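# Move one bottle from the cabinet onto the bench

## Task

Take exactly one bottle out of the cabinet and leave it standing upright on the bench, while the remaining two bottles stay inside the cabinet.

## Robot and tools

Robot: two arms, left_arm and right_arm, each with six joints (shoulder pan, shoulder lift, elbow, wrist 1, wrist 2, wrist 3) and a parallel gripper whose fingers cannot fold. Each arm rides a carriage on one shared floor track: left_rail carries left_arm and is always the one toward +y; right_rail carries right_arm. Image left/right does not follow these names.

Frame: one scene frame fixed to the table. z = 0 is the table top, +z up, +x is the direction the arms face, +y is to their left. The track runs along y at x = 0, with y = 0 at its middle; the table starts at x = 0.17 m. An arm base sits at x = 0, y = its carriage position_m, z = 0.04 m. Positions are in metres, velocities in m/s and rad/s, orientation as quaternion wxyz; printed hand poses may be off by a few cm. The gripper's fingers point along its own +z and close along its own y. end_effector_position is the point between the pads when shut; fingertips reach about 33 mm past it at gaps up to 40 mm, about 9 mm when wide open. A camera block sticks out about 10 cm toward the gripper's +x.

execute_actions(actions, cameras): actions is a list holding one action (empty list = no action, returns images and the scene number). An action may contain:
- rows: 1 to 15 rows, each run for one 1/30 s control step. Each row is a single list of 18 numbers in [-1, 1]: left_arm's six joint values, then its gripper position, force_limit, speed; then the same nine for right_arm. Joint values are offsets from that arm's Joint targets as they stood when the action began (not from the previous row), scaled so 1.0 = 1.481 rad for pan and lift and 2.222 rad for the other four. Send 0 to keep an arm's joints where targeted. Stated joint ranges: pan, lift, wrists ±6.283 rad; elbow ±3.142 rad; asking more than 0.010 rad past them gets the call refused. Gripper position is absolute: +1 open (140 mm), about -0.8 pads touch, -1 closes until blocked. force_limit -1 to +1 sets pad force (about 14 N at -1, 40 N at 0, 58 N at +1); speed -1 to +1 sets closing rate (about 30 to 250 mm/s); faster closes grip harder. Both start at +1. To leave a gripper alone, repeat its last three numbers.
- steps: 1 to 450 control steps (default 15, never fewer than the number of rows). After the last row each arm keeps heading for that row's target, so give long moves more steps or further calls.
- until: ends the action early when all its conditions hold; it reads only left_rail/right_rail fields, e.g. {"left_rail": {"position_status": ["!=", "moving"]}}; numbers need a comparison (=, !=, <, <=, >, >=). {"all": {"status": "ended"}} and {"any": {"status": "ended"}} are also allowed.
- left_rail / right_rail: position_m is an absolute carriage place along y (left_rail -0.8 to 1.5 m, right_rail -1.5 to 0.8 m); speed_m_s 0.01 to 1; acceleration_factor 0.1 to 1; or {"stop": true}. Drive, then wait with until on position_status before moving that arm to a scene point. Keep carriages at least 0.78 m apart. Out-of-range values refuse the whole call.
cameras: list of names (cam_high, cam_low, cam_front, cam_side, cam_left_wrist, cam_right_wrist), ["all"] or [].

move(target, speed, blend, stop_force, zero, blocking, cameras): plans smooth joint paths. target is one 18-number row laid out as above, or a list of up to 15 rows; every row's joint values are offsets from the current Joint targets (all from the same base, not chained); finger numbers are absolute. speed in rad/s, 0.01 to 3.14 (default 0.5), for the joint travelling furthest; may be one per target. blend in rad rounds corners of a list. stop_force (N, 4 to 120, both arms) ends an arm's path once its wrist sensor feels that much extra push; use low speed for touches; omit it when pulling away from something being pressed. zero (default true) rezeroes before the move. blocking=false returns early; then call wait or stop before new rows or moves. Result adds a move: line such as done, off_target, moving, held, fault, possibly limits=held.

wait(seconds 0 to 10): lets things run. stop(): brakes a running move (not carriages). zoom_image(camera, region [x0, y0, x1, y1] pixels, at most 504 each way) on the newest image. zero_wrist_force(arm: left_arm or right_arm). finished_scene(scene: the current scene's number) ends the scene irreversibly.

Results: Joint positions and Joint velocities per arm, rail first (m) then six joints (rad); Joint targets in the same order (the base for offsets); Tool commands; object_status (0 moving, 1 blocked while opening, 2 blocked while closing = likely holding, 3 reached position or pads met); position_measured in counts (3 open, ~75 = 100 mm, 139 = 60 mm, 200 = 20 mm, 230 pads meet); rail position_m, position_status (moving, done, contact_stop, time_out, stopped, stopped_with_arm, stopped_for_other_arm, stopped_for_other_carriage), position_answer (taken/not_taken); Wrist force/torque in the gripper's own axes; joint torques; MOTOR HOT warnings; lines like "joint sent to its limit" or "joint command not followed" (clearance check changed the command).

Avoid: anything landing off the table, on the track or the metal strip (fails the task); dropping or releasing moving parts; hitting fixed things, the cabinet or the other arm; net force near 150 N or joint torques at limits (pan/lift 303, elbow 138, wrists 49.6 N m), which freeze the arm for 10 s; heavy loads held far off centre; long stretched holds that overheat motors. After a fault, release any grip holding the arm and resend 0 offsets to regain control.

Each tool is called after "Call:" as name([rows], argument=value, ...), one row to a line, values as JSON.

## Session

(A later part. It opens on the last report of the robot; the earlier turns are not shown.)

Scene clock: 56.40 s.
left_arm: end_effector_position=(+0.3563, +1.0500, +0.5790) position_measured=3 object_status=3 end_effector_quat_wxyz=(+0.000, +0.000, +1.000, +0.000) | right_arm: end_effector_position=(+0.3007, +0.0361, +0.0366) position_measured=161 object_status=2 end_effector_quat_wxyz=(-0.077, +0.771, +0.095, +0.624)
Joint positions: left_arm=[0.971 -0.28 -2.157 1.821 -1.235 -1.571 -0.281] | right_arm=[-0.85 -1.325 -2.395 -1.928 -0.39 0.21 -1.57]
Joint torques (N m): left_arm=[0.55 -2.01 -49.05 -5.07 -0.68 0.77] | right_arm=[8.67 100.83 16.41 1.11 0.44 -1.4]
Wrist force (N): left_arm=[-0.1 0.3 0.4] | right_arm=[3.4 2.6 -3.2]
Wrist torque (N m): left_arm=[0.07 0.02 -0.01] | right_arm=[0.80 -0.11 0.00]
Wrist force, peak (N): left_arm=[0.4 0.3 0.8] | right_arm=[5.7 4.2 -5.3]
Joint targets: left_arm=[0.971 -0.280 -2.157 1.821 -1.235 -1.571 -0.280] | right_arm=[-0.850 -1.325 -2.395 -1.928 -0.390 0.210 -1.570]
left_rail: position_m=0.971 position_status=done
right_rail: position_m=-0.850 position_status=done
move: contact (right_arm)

Call:
execute_actions([
  {"rows":[[0,0,0,0,0,0,1,1,1,0,0,0,0,0,0,0.3,-0.3,-1]],"steps":60},
], cameras=["cam_right_wrist"])

Call:
move([
  [0,0,0,0,0,0,1,1,1,0.0557,0.017,-0.0379,0.0268,0,0,0.3,-0.3,-1],
  [0,0,0,0,0,0,1,1,1,0.1362,0.1168,-0.0964,0.0188,0,0,0.3,-0.3,-1],
], speed=[0.07,0.2], blend=[0.01,0], cameras=["cam_right_wrist","cam_side","cam_front"])

Scene clock: 59.63 s.
left_arm: end_effector_position=(+0.3563, +1.0500, +0.5790) position_measured=3 object_status=3 end_effector_quat_wxyz=(+0.000, +0.000, +1.000, +0.000) | right_arm: end_effector_position=(+0.3007, +0.0361, +0.0366) position_measured=91 object_status=3 end_effector_quat_wxyz=(-0.077, +0.771, +0.095, +0.624)
Joint positions: left_arm=[0.971 -0.28 -2.157 1.821 -1.235 -1.571 -0.281] | right_arm=[-0.85 -1.325 -2.395 -1.928 -0.39 0.21 -1.57]
Joint torques (N m): left_arm=[-0.95 -4.12 -48.95 -5.01 -0.83 0.91] | right_arm=[2.98 101.64 15.63 5.58 -4.07 -1.21]
Wrist force (N): left_arm=[0.2 0.2 0.5] | right_arm=[-1.6 2.0 -0.5]
Wrist torque (N m): left_arm=[0.03 -0.04 0.00] | right_arm=[0.76 0.09 -0.12]
Wrist force, peak (N): left_arm=[0.1 0.3 0.6] | right_arm=[2.8 3.1 -3.2]
Joint targets: left_arm=[0.971 -0.280 -2.157 1.821 -1.235 -1.571 -0.280] | right_arm=[-0.850 -1.325 -2.395 -1.928 -0.390 0.210 -1.570]
left_rail: position_m=0.971 position_status=done
right_rail: position_m=-0.850 position_status=done
Images, in order (width x height): cam_right_wrist 672x504.

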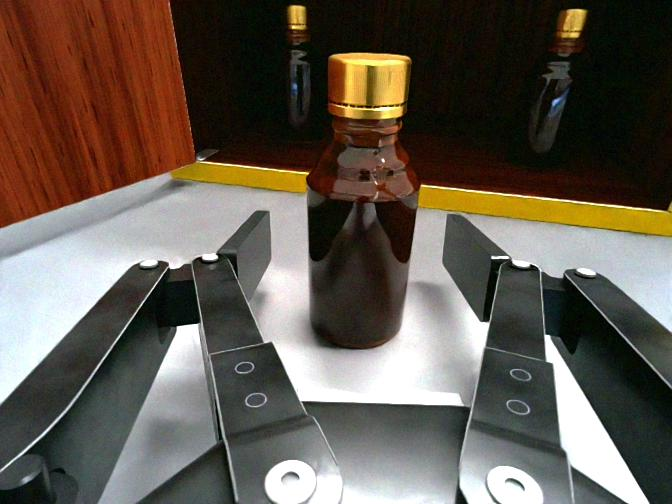

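Scene clock: 62.03 s.
left_arm: end_effector_position=(+0.3563, +1.0500, +0.5790) position_measured=3 object_status=3 end_effector_quat_wxyz=(+0.000, +0.000, +1.000, +0.000) | right_arm: end_effector_position=(+0.1605, -0.0120, +0.0994) position_measured=91 object_status=3 end_effector_quat_wxyz=(-0.140, +0.758, +0.172, +0.613)
Joint positions: left_arm=[0.971 -0.28 -2.157 1.821 -1.235 -1.571 -0.281] | right_arm=[-0.85 -1.123 -2.223 -2.142 -0.348 0.21 -1.57]
Joint torques (N m): left_arm=[0.41 -2.74 -49.27 -4.83 -0.84 0.91] | right_arm=[11.29 93.29 8.94 1.62 -4.05 -1.2]
Wrist force (N): left_arm=[0.0 0.3 0.2] | right_arm=[-1.7 1.8 -0.2]
Wrist torque (N m): left_arm=[0.05 0.00 0.00] | right_arm=[0.75 0.11 -0.12]
Wrist force, peak (N): left_arm=[0.4 0.4 0.6] | right_arm=[-0.9 2.4 -2.0]
Joint targets: left_arm=[0.971 -0.280 -2.157 1.821 -1.235 -1.571 -0.280] | right_arm=[-0.850 -1.123 -2.222 -2.143 -0.348 0.210 -1.570]
left_rail: position_m=0.971 position_status=done
right_rail: position_m=-0.850 position_status=done
move: done
Images, in order (width x height): cam_front 672x504, cam_side 672x504, cam_right_wrist 672x504.

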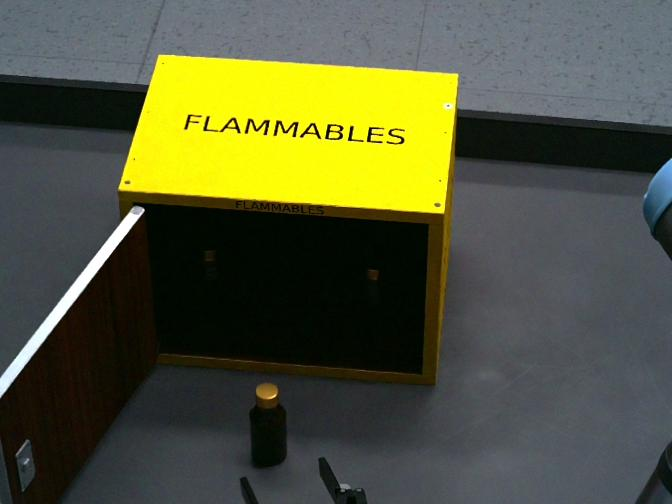

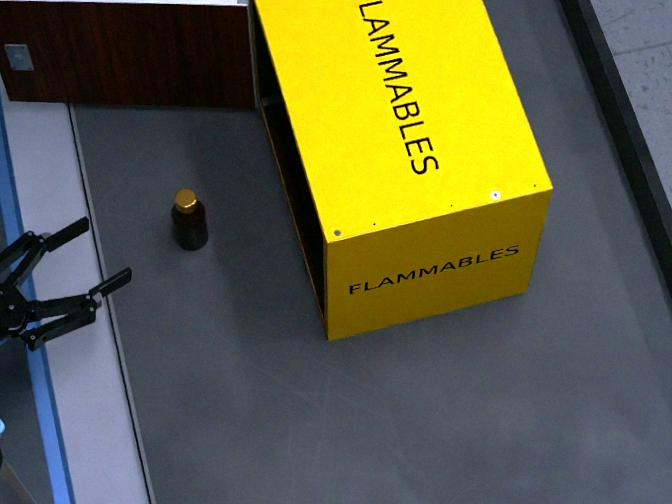

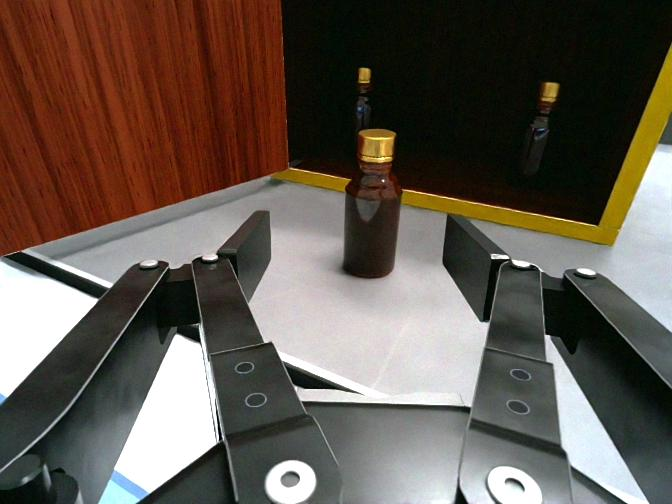

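Call:
move([
  [0,0,0,0,0,0,1,1,1,-0.0807,-0.0999,0.059,0.0079,0,0,0.3,-0.3,-1],
  [0,0,0,0,0,0,1,1,1,-0.1364,-0.1168,0.0968,-0.0189,0,0,0.3,-0.3,-1],
], speed=[0.25,0.1], blend=[0.01,0], stop_force=10)

Call:
execute_actions([
  {"rows":[[0,0,0,0,0,0,1,1,1,0,0,0,0,0,0,-1,-0.3,-1]],"steps":75},
])

Call:
move(target=[0,0,0,0,0,0,1,1,1,0,0.024,-0.0027,-0.0132,0,0,-1,-0.3,-1], speed=0.05, cameras=["cam_right_wrist"])

Scene clock: 65.37 s.
left_arm: end_effector_position=(+0.3563, +1.0500, +0.5790) position_measured=3 object_status=3 end_effector_quat_wxyz=(+0.000, +0.000, +1.000, +0.000) | right_arm: end_effector_position=(+0.3008, +0.0365, +0.0369) position_measured=91 object_status=3 end_effector_quat_wxyz=(-0.077, +0.771, +0.095, +0.624)
Joint positions: left_arm=[0.971 -0.28 -2.157 1.821 -1.235 -1.571 -0.281] | right_arm=[-0.85 -1.325 -2.395 -1.927 -0.39 0.21 -1.57]
Joint torques (N m): left_arm=[-0.29 -1.91 -48.93 -4.97 -1.02 0.79] | right_arm=[-18.19 81.64 33.39 2.16 -3.98 -1.41]
Wrist force (N): left_arm=[-0.3 -0.1 0.1] | right_arm=[-1.2 2.2 -0.2]
Wrist torque (N m): left_arm=[-0.03 0.07 0.00] | right_arm=[0.80 0.00 -0.13]
Wrist force, peak (N): left_arm=[0.0 0.6 0.4] | right_arm=[-2.6 1.7 0.8]
Joint targets: left_arm=[0.971 -0.280 -2.157 1.821 -1.235 -1.571 -0.280] | right_arm=[-0.850 -1.325 -2.395 -1.927 -0.390 0.210 -1.570]
left_rail: position_m=0.971 position_status=done
right_rail: position_m=-0.850 position_status=done
move: done

Scene clock: 68.07 s.
left_arm: end_effector_position=(+0.3563, +1.0500, +0.5790) position_measured=3 object_status=3 end_effector_quat_wxyz=(+0.000, +0.000, +1.000, +0.000) | right_arm: end_effector_position=(+0.3008, +0.0365, +0.0369) position_measured=161 object_status=2 end_effector_quat_wxyz=(-0.077, +0.771, +0.095, +0.624)
Joint positions: left_arm=[0.971 -0.28 -2.157 1.821 -1.235 -1.571 -0.281] | right_arm=[-0.85 -1.325 -2.395 -1.927 -0.39 0.21 -1.57]
Joint torques (N m): left_arm=[-0.31 -1.87 -48.16 -4.73 -1.02 0.98] | right_arm=[-15.43 80.31 26.9 2.34 -3.66 -1.27]
Wrist force (N): left_arm=[0.3 0.0 0.2] | right_arm=[1.1 1.7 -3.0]
Wrist torque (N m): left_arm=[0.00 -0.06 0.00] | right_arm=[0.79 0.02 -0.02]
Wrist force, peak (N): left_arm=[-0.4 0.5 0.3] | right_arm=[1.4 2.2 -3.9]
Joint targets: left_arm=[0.971 -0.280 -2.157 1.821 -1.235 -1.571 -0.280] | right_arm=[-0.850 -1.325 -2.395 -1.927 -0.390 0.210 -1.570]
left_rail: position_m=0.971 position_status=done
right_rail: position_m=-0.850 position_status=done

Scene clock: 69.10 s.
left_arm: end_effector_position=(+0.3563, +1.0500, +0.5790) position_measured=3 object_status=3 end_effector_quat_wxyz=(+0.000, +0.000, +1.000, +0.000) | right_arm: end_effector_position=(+0.3007, +0.0369, +0.0592) position_measured=161 object_status=2 end_effector_quat_wxyz=(-0.077, +0.771, +0.095, +0.624)
Joint positions: left_arm=[0.971 -0.28 -2.157 1.821 -1.235 -1.571 -0.281] | right_arm=[-0.85 -1.325 -2.36 -1.933 -0.419 0.21 -1.57]
Joint torques (N m): left_arm=[-0.81 -1.99 -48.59 -4.9 -1.01 0.9] | right_arm=[-12.31 105.62 13.48 1.54 -3.96 -1.61]
Wrist force (N): left_arm=[0.0 0.2 0.4] | right_arm=[-3.9 1.9 0.3]
Wrist torque (N m): left_arm=[0.03 0.00 0.00] | right_arm=[0.75 0.02 -0.13]
Wrist force, peak (N): left_arm=[-0.1 0.4 0.6] | right_arm=[-4.5 2.4 0.2]
Joint targets: left_arm=[0.971 -0.280 -2.157 1.821 -1.235 -1.571 -0.280] | right_arm=[-0.850 -1.325 -2.360 -1.933 -0.419 0.210 -1.570]
left_rail: position_m=0.971 position_status=done
right_rail: position_m=-0.850 position_status=done
move: done
Images, in order (width x height): cam_right_wrist 672x504.

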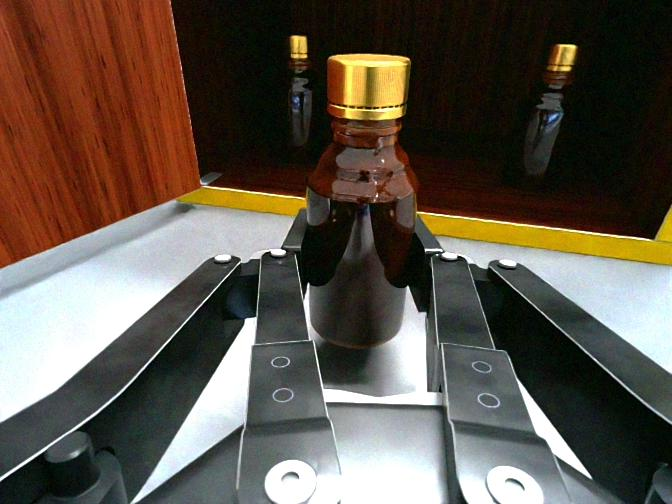

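Call:
execute_actions([
  {"right_rail":{"position_m":-1.3,"acceleration_factor":0.4},"left_rail":{"position_m":0.55,"acceleration_factor":0.6},"steps":150,"until":{"all":{"status":"ended"}}},
])

Call:
move(target=[0,0,0,0,0,0,-0.8,0,0,0,-0.028,0.003,0.0155,0,0,-1,-0.3,-1], speed=0.03, stop_force=5, cameras=["cam_right_wrist","cam_front"])

Scene clock: 73.23 s.
left_arm: end_effector_position=(+0.3563, +0.6286, +0.5790) position_measured=3 object_status=3 end_effector_quat_wxyz=(+0.000, +0.000, +1.000, +0.000) | right_arm: end_effector_position=(+0.3007, -0.4131, +0.0593) position_measured=161 object_status=2 end_effector_quat_wxyz=(-0.077, +0.771, +0.095, +0.624)
Joint positions: left_arm=[0.55 -0.28 -2.157 1.821 -1.235 -1.571 -0.281] | right_arm=[-1.3 -1.325 -2.36 -1.933 -0.419 0.21 -1.57]
Joint torques (N m): left_arm=[-0.7 -1.82 -48.32 -5 -1.08 0.93] | right_arm=[-6.72 101.97 22.9 2.8 -4 -1.41]
Wrist force (N): left_arm=[0.2 0.3 0.4] | right_arm=[-4.2 2.1 0.2]
Wrist torque (N m): left_arm=[0.07 -0.04 -0.01] | right_arm=[0.78 0.10 -0.13]
Wrist force, peak (N): left_arm=[-0.1 1.5 0.0] | right_arm=[-4.4 2.8 0.2]
Joint targets: left_arm=[0.550 -0.280 -2.157 1.821 -1.235 -1.571 -0.280] | right_arm=[-1.300 -1.325 -2.360 -1.933 -0.419 0.210 -1.570]
Tool commands: left_gripper/position=+1.0 left_gripper/force_limit=+1.0 left_gripper/speed=+1.0 right_gripper/position=-1.0 right_gripper/force_limit=-0.3 right_gripper/speed=-1.0
left_rail: position_m=0.550 position_status=done
right_rail: position_m=-1.300 position_status=done

Scene clock: 75.67 s.
left_arm: end_effector_position=(+0.3563, +0.6286, +0.5790) position_measured=229 object_status=3 end_effector_quat_wxyz=(+0.000, +0.000, +1.000, +0.000) | right_arm: end_effector_position=(+0.3008, -0.4137, +0.0371) position_measured=161 object_status=2 end_effector_quat_wxyz=(-0.077, +0.771, +0.095, +0.624)
Joint positions: left_arm=[0.55 -0.28 -2.157 1.821 -1.235 -1.571 -0.281] | right_arm=[-1.3 -1.325 -2.395 -1.928 -0.39 0.21 -1.57]
Joint torques (N m): left_arm=[-0.51 -2.26 -48.22 -4.85 -0.95 1.06] | right_arm=[-3.88 106.2 11.22 2.31 -4.82 -1.34]
Wrist force (N): left_arm=[0.0 0.2 0.4] | right_arm=[-2.8 2.7 -0.3]
Wrist torque (N m): left_arm=[0.04 0.01 0.00] | right_arm=[0.92 -0.22 -0.14]
Wrist force, peak (N): left_arm=[0.6 0.0 0.4] | right_arm=[15.3 6.6 -4.1]
Joint targets: left_arm=[0.550 -0.280 -2.157 1.821 -1.235 -1.571 -0.280] | right_arm=[-1.300 -1.325 -2.395 -1.928 -0.390 0.210 -1.570]
left_rail: position_m=0.550 position_status=done
right_rail: position_m=-1.300 position_status=done
move: contact (right_arm)
Images, in order (width x height): cam_front 672x504, cam_right_wrist 672x504.

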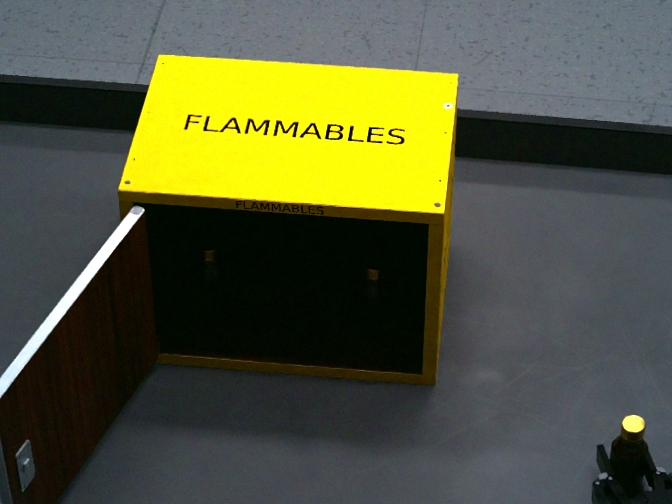

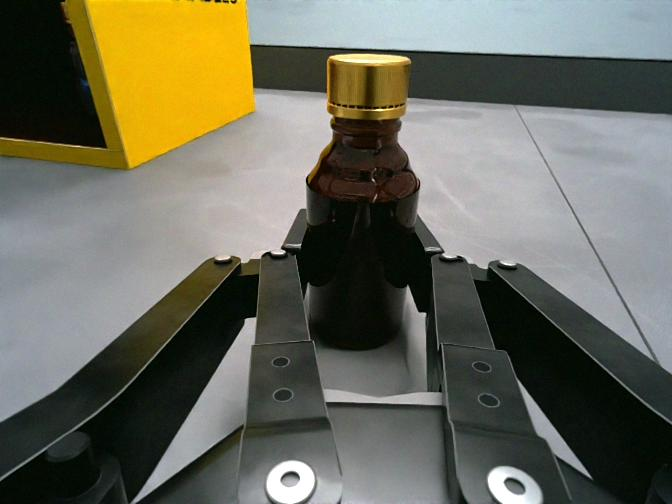

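Call:
move(target=[0,0,0,0,0,0,-0.8,0,0,0,-0.0022,0.0002,0.0012,0,0,-1,-0.3,-1], speed=0.02, stop_force=6)

Call:
execute_actions([
  {"rows":[[0,0,0,0,0,0,-0.8,0,0,0,0,0,0,0,0,0.3,-0.3,-1]],"steps":60},
], cameras=["cam_right_wrist"])

Call:
move([
  [0,0,0,0,0,0,-0.8,0,0,0.0557,0.017,-0.0379,0.0268,0,0,0.3,-0.3,-1],
  [-0.6765,-0.0384,0.3015,-0.2758,0,-0.4509,-0.8,0,0,0.1362,0.1168,-0.0964,0.0188,0,0,0.3,-0.3,-1],
], speed=[0.07,0.5], blend=[0.01,0], cameras=["cam_right_wrist","cam_side","cam_front","cam_left_wrist"])

Scene clock: 77.90 s.
left_arm: end_effector_position=(+0.3563, +0.6286, +0.5790) position_measured=229 object_status=3 end_effector_quat_wxyz=(+0.000, +0.000, +1.000, +0.000) | right_arm: end_effector_position=(+0.3008, -0.4137, +0.0368) position_measured=161 object_status=2 end_effector_quat_wxyz=(-0.077, +0.771, +0.095, +0.624)
Joint positions: left_arm=[0.55 -0.28 -2.157 1.821 -1.235 -1.571 -0.281] | right_arm=[-1.3 -1.325 -2.395 -1.928 -0.39 0.21 -1.57]
Joint torques (N m): left_arm=[-0.6 -2.39 -49.08 -4.92 -0.89 0.9] | right_arm=[-3.01 103.57 17.35 1.17 -0.19 -1.48]
Wrist force (N): left_arm=[0.2 0.1 0.0] | right_arm=[3.1 3.3 -3.4]
Wrist torque (N m): left_arm=[0.03 -0.05 -0.01] | right_arm=[1.09 -0.31 -0.01]
Wrist force, peak (N): left_arm=[0.3 0.2 0.7] | right_arm=[6.1 3.9 -5.8]
Joint targets: left_arm=[0.550 -0.280 -2.157 1.821 -1.235 -1.571 -0.280] | right_arm=[-1.300 -1.325 -2.395 -1.928 -0.390 0.210 -1.570]
left_rail: position_m=0.550 position_status=done
right_rail: position_m=-1.300 position_status=done
move: contact (right_arm)

Scene clock: 80.10 s.
left_arm: end_effector_position=(+0.3563, +0.6286, +0.5790) position_measured=229 object_status=3 end_effector_quat_wxyz=(+0.000, +0.000, +1.000, +0.000) | right_arm: end_effector_position=(+0.3008, -0.4137, +0.0369) position_measured=91 object_status=3 end_effector_quat_wxyz=(-0.077, +0.771, +0.095, +0.624)
Joint positions: left_arm=[0.55 -0.28 -2.157 1.821 -1.235 -1.571 -0.281] | right_arm=[-1.3 -1.325 -2.395 -1.928 -0.39 0.21 -1.57]
Joint torques (N m): left_arm=[0.78 -3.26 -47.86 -4.93 -0.82 1.1] | right_arm=[-4.25 102.94 17.46 6.92 -3.86 -1.31]
Wrist force (N): left_arm=[-0.1 0.2 0.2] | right_arm=[-0.5 2.5 -0.6]
Wrist torque (N m): left_arm=[0.04 0.03 -0.01] | right_arm=[0.88 -0.16 -0.13]
Wrist force, peak (N): left_arm=[0.2 0.4 0.7] | right_arm=[2.9 2.7 -3.1]
Joint targets: left_arm=[0.550 -0.280 -2.157 1.821 -1.235 -1.571 -0.280] | right_arm=[-1.300 -1.325 -2.395 -1.928 -0.390 0.210 -1.570]
left_rail: position_m=0.550 position_status=done
right_rail: position_m=-1.300 position_status=done
Images, in order (width x height): cam_right_wrist 672x504.

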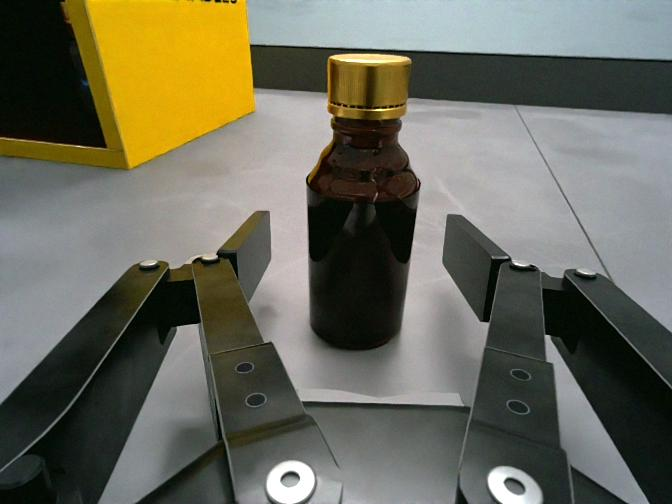

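Scene clock: 83.87 s.
left_arm: end_effector_position=(+0.2529, +0.3097, +0.2142) position_measured=229 object_status=3 end_effector_quat_wxyz=(+0.000, +0.000, +1.000, +0.000) | right_arm: end_effector_position=(+0.1605, -0.4618, +0.0997) position_measured=91 object_status=3 end_effector_quat_wxyz=(-0.140, +0.758, +0.172, +0.613)
Joint positions: left_arm=[0.55 -1.282 -2.214 2.491 -1.848 -1.571 -1.282] | right_arm=[-1.3 -1.124 -2.222 -2.142 -0.348 0.21 -1.57]
Joint torques (N m): left_arm=[-9.96 -17.48 -43.95 -7 -1.12 -2.1] | right_arm=[11.59 91.83 7.36 1.7 -3.71 -1.45]
Wrist force (N): left_arm=[-0.7 1.7 -1.6] | right_arm=[-0.2 2.5 -0.8]
Wrist torque (N m): left_arm=[0.23 -0.02 0.09] | right_arm=[0.89 -0.22 -0.12]
Wrist force, peak (N): left_arm=[2.3 -0.9 2.2] | right_arm=[-0.3 2.8 -0.9]
Joint targets: left_arm=[0.550 -1.283 -2.214 2.491 -1.848 -1.571 -1.282] | right_arm=[-1.300 -1.124 -2.222 -2.142 -0.348 0.210 -1.570]
left_rail: position_m=0.550 position_status=done
right_rail: position_m=-1.300 position_status=done
move: done
Images, in order (width x height): cam_front 672x504, cam_side 672x504, cam_left_wrist 672x504, cam_right_wrist 672x504.

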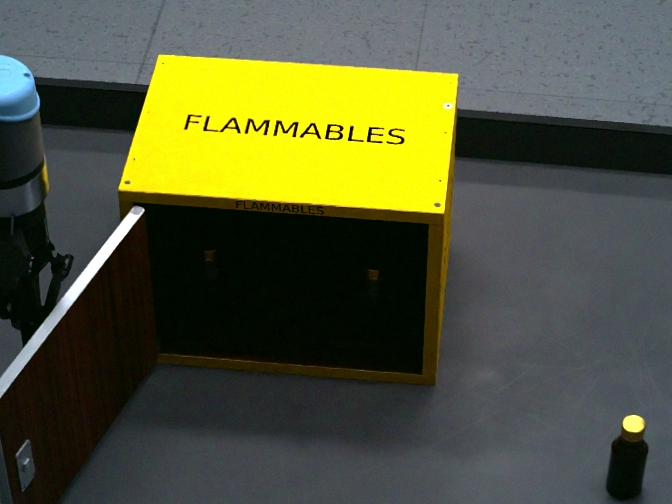

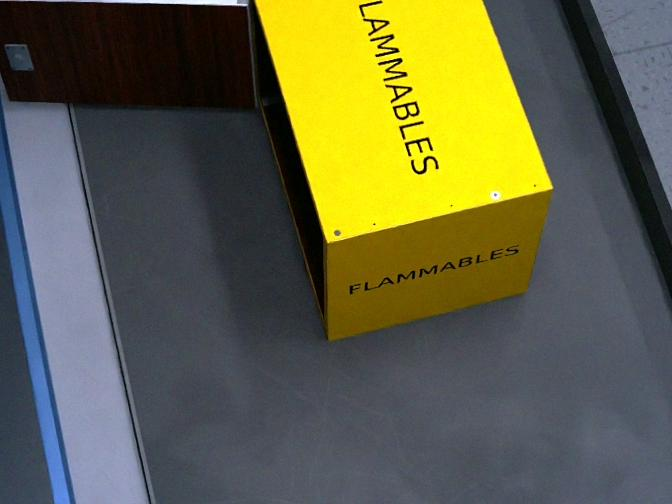

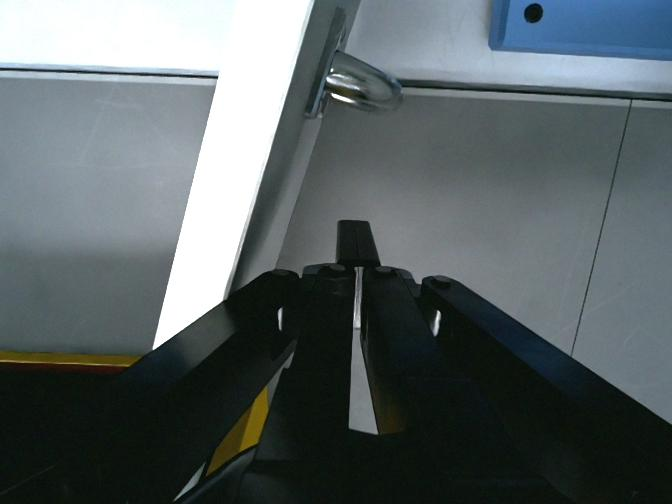

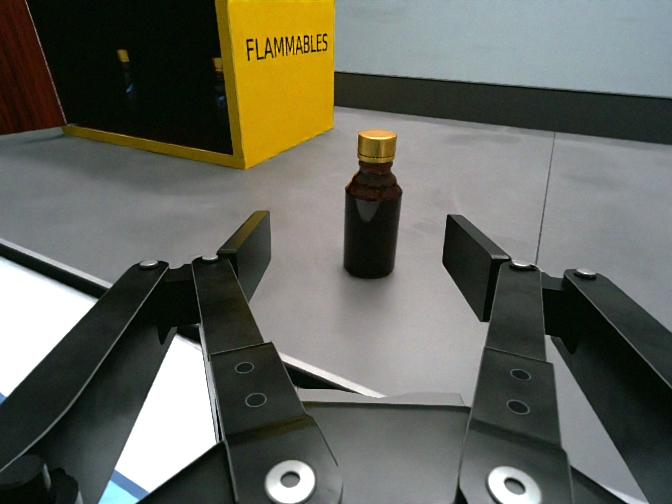

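Call:
move([
  [-0.0451,0.098,-0.0256,-0.0396,0,-0.0305,-0.8,0,0,0,0,0,0,0,0,0.3,-0.3,-1],
  [-0.0801,0.2004,-0.0612,-0.0722,0,-0.0539,-0.8,0,0,0,0,0,0,0,0,0.3,-0.3,-1],
  [-0.0585,0.3097,-0.1113,-0.0951,0,-0.0394,-0.8,0,0,0,0,0,0,0,0,0.3,-0.3,-1],
  [-0.0067,0.4049,-0.1658,-0.104,0,-0.0049,-0.8,0,0,0,0,0,0,0,0,0.3,-0.3,-1],
  [0.0554,0.4762,-0.2138,-0.1034,0,0.0365,-0.8,0,0,0,0,0,0,0,0,0.3,-0.3,-1],
], speed=[0.12,0.15,0.15,0.12,0.06], blend=[0.03,0.03,0.03,0.03,0], stop_force=30, cameras=["cam_side","cam_front","cam_left_wrist"])

Scene clock: 91.80 s.
left_arm: end_effector_position=(+0.4002, +0.0002, +0.2138) position_measured=229 object_status=3 end_effector_quat_wxyz=(+0.000, +0.000, +1.000, +0.000) | right_arm: end_effector_position=(+0.1605, -0.4618, +0.0997) position_measured=91 object_status=3 end_effector_quat_wxyz=(-0.140, +0.758, +0.172, +0.613)
Joint positions: left_arm=[0.55 -1.201 -1.508 2.016 -2.078 -1.571 -1.201] | right_arm=[-1.3 -1.124 -2.222 -2.142 -0.348 0.21 -1.57]
Joint torques (N m): left_arm=[11.87 -35.05 -56.26 -3.7 -0.78 2.42] | right_arm=[11.61 89.16 8.87 1.79 -3.45 -1.43]
Wrist force (N): left_arm=[4.1 2.7 -0.4] | right_arm=[-0.1 2.4 -0.9]
Wrist torque (N m): left_arm=[0.18 -0.35 0.00] | right_arm=[0.87 -0.23 -0.13]
Wrist force, peak (N): left_arm=[-1.1 7.2 -4.3] | right_arm=[-0.2 3.0 -1.0]
Joint targets: left_arm=[0.550 -1.201 -1.508 2.016 -2.078 -1.571 -1.201] | right_arm=[-1.300 -1.124 -2.222 -2.142 -0.348 0.210 -1.570]
left_rail: position_m=0.550 position_status=done
right_rail: position_m=-1.300 position_status=done
move: done
Images, in order (width x height): cam_front 672x504, cam_side 672x504, cam_left_wrist 672x504.

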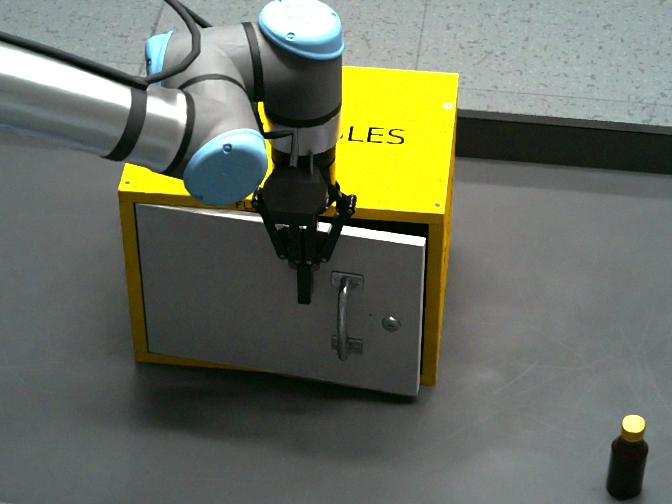

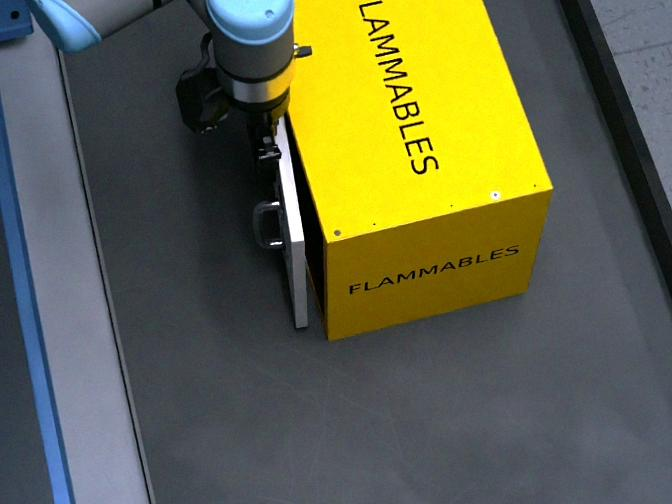

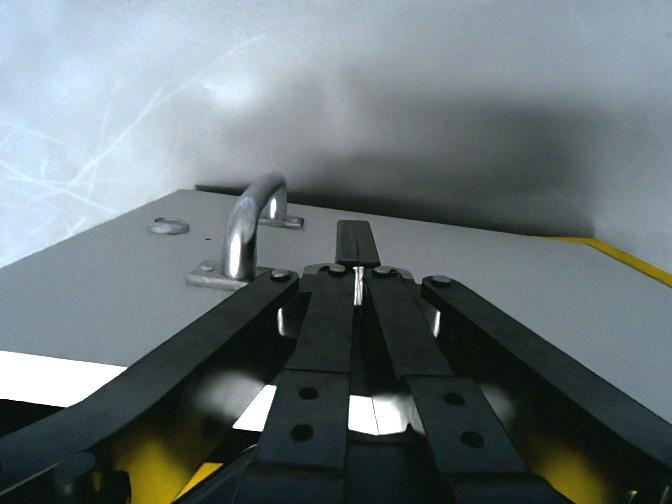

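Call:
move(target=[0.0282,0.0191,-0.0145,0.0014,0,0.0188,-0.8,0,0,0,0,0,0,0,0,0.3,-0.3,-1], speed=0.025, stop_force=15, cameras=["cam_side","cam_front"])

Scene clock: 94.90 s.
left_arm: end_effector_position=(+0.4262, +0.0002, +0.2144) position_measured=229 object_status=3 end_effector_quat_wxyz=(+0.000, +0.000, +1.000, +0.000) | right_arm: end_effector_position=(+0.1605, -0.4618, +0.0997) position_measured=91 object_status=3 end_effector_quat_wxyz=(-0.140, +0.758, +0.172, +0.613)
Joint positions: left_arm=[0.55 -1.164 -1.484 1.988 -2.075 -1.571 -1.165] | right_arm=[-1.3 -1.124 -2.222 -2.142 -0.348 0.21 -1.57]
Joint torques (N m): left_arm=[-12.12 -72.7 -39.96 -7.2 -0.89 -1.85] | right_arm=[12.52 89.24 9 1.88 -3.62 -1.33]
Wrist force (N): left_arm=[0.5 -0.1 0.4] | right_arm=[-0.4 2.3 -0.9]
Wrist torque (N m): left_arm=[-0.03 -0.15 0.11] | right_arm=[0.85 -0.16 -0.12]
Wrist force, peak (N): left_arm=[24.4 -0.9 -1.5] | right_arm=[0.4 3.1 -1.0]
Joint targets: left_arm=[0.550 -1.164 -1.484 1.988 -2.075 -1.571 -1.165] | right_arm=[-1.300 -1.124 -2.222 -2.142 -0.348 0.210 -1.570]
left_rail: position_m=0.550 position_status=done
right_rail: position_m=-1.300 position_status=done
move: contact (left_arm)
Images, in order (width x height): cam_front 672x504, cam_side 672x504.

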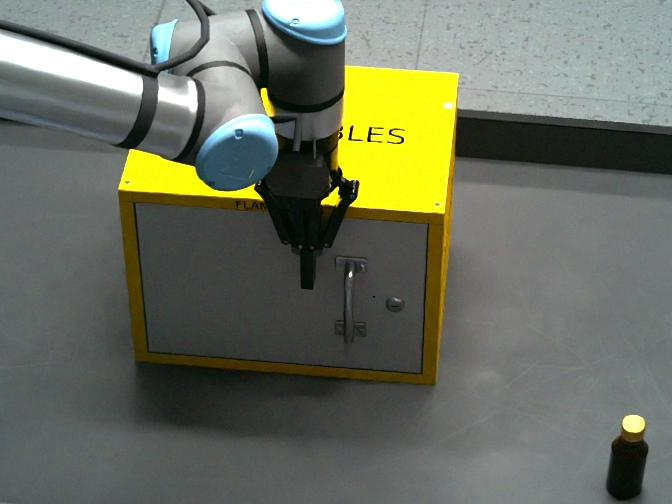

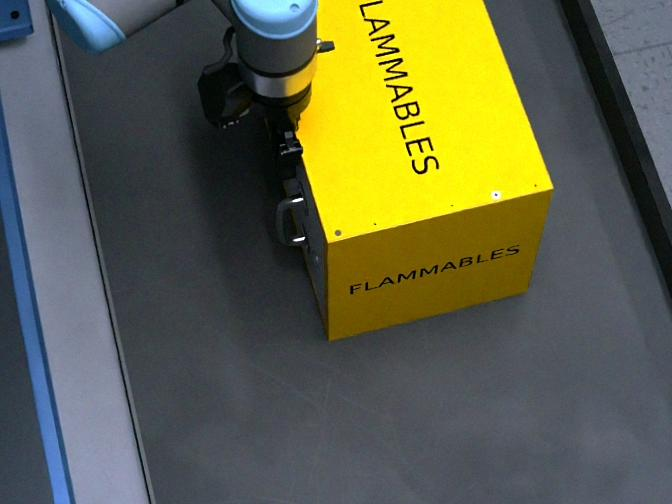

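Call:
move(target=[-0.087,-0.088,0.0605,-0.0018,0,-0.0576,-0.8,0,0,0,0,0,0,0,0,0.3,-0.3,-1], speed=0.12, cameras=["cam_front"])

Scene clock: 96.60 s.
left_arm: end_effector_position=(+0.3299, +0.0278, +0.2141) position_measured=229 object_status=3 end_effector_quat_wxyz=(+0.000, +0.000, +1.000, +0.000) | right_arm: end_effector_position=(+0.1605, -0.4618, +0.0997) position_measured=91 object_status=3 end_effector_quat_wxyz=(-0.140, +0.758, +0.172, +0.613)
Joint positions: left_arm=[0.55 -1.293 -1.614 2.122 -2.079 -1.571 -1.293] | right_arm=[-1.3 -1.124 -2.222 -2.142 -0.348 0.21 -1.57]
Joint torques (N m): left_arm=[-11.42 -62.27 -39.1 -7.26 -1.14 -1.76] | right_arm=[13.02 90.65 9.16 1.83 -3.9 -1.66]
Wrist force (N): left_arm=[0.8 0.0 -0.2] | right_arm=[-0.3 2.2 -0.8]
Wrist torque (N m): left_arm=[0.04 -0.19 0.11] | right_arm=[0.83 -0.19 -0.12]
Wrist force, peak (N): left_arm=[1.6 0.4 0.2] | right_arm=[-0.1 2.9 -0.6]
Joint targets: left_arm=[0.550 -1.293 -1.614 2.122 -2.079 -1.571 -1.293] | right_arm=[-1.300 -1.124 -2.222 -2.142 -0.348 0.210 -1.570]
left_rail: position_m=0.550 position_status=done
right_rail: position_m=-1.300 position_status=done
move: done
Images, in order (width x height): cam_front 672x504.

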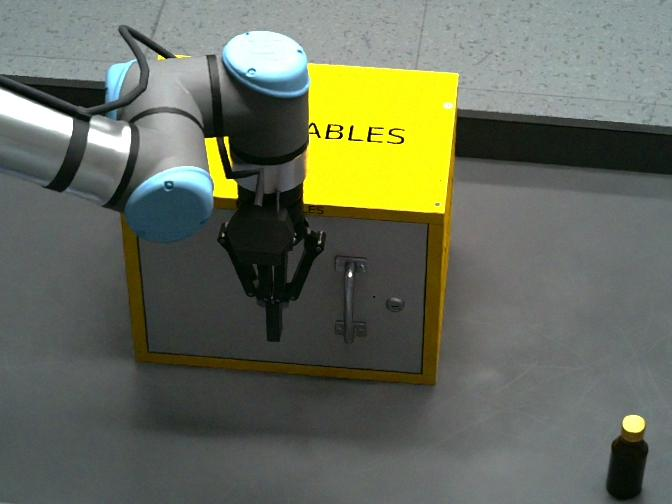

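Call:
finished_scene(scene=1)

The scene is finished: the task was done.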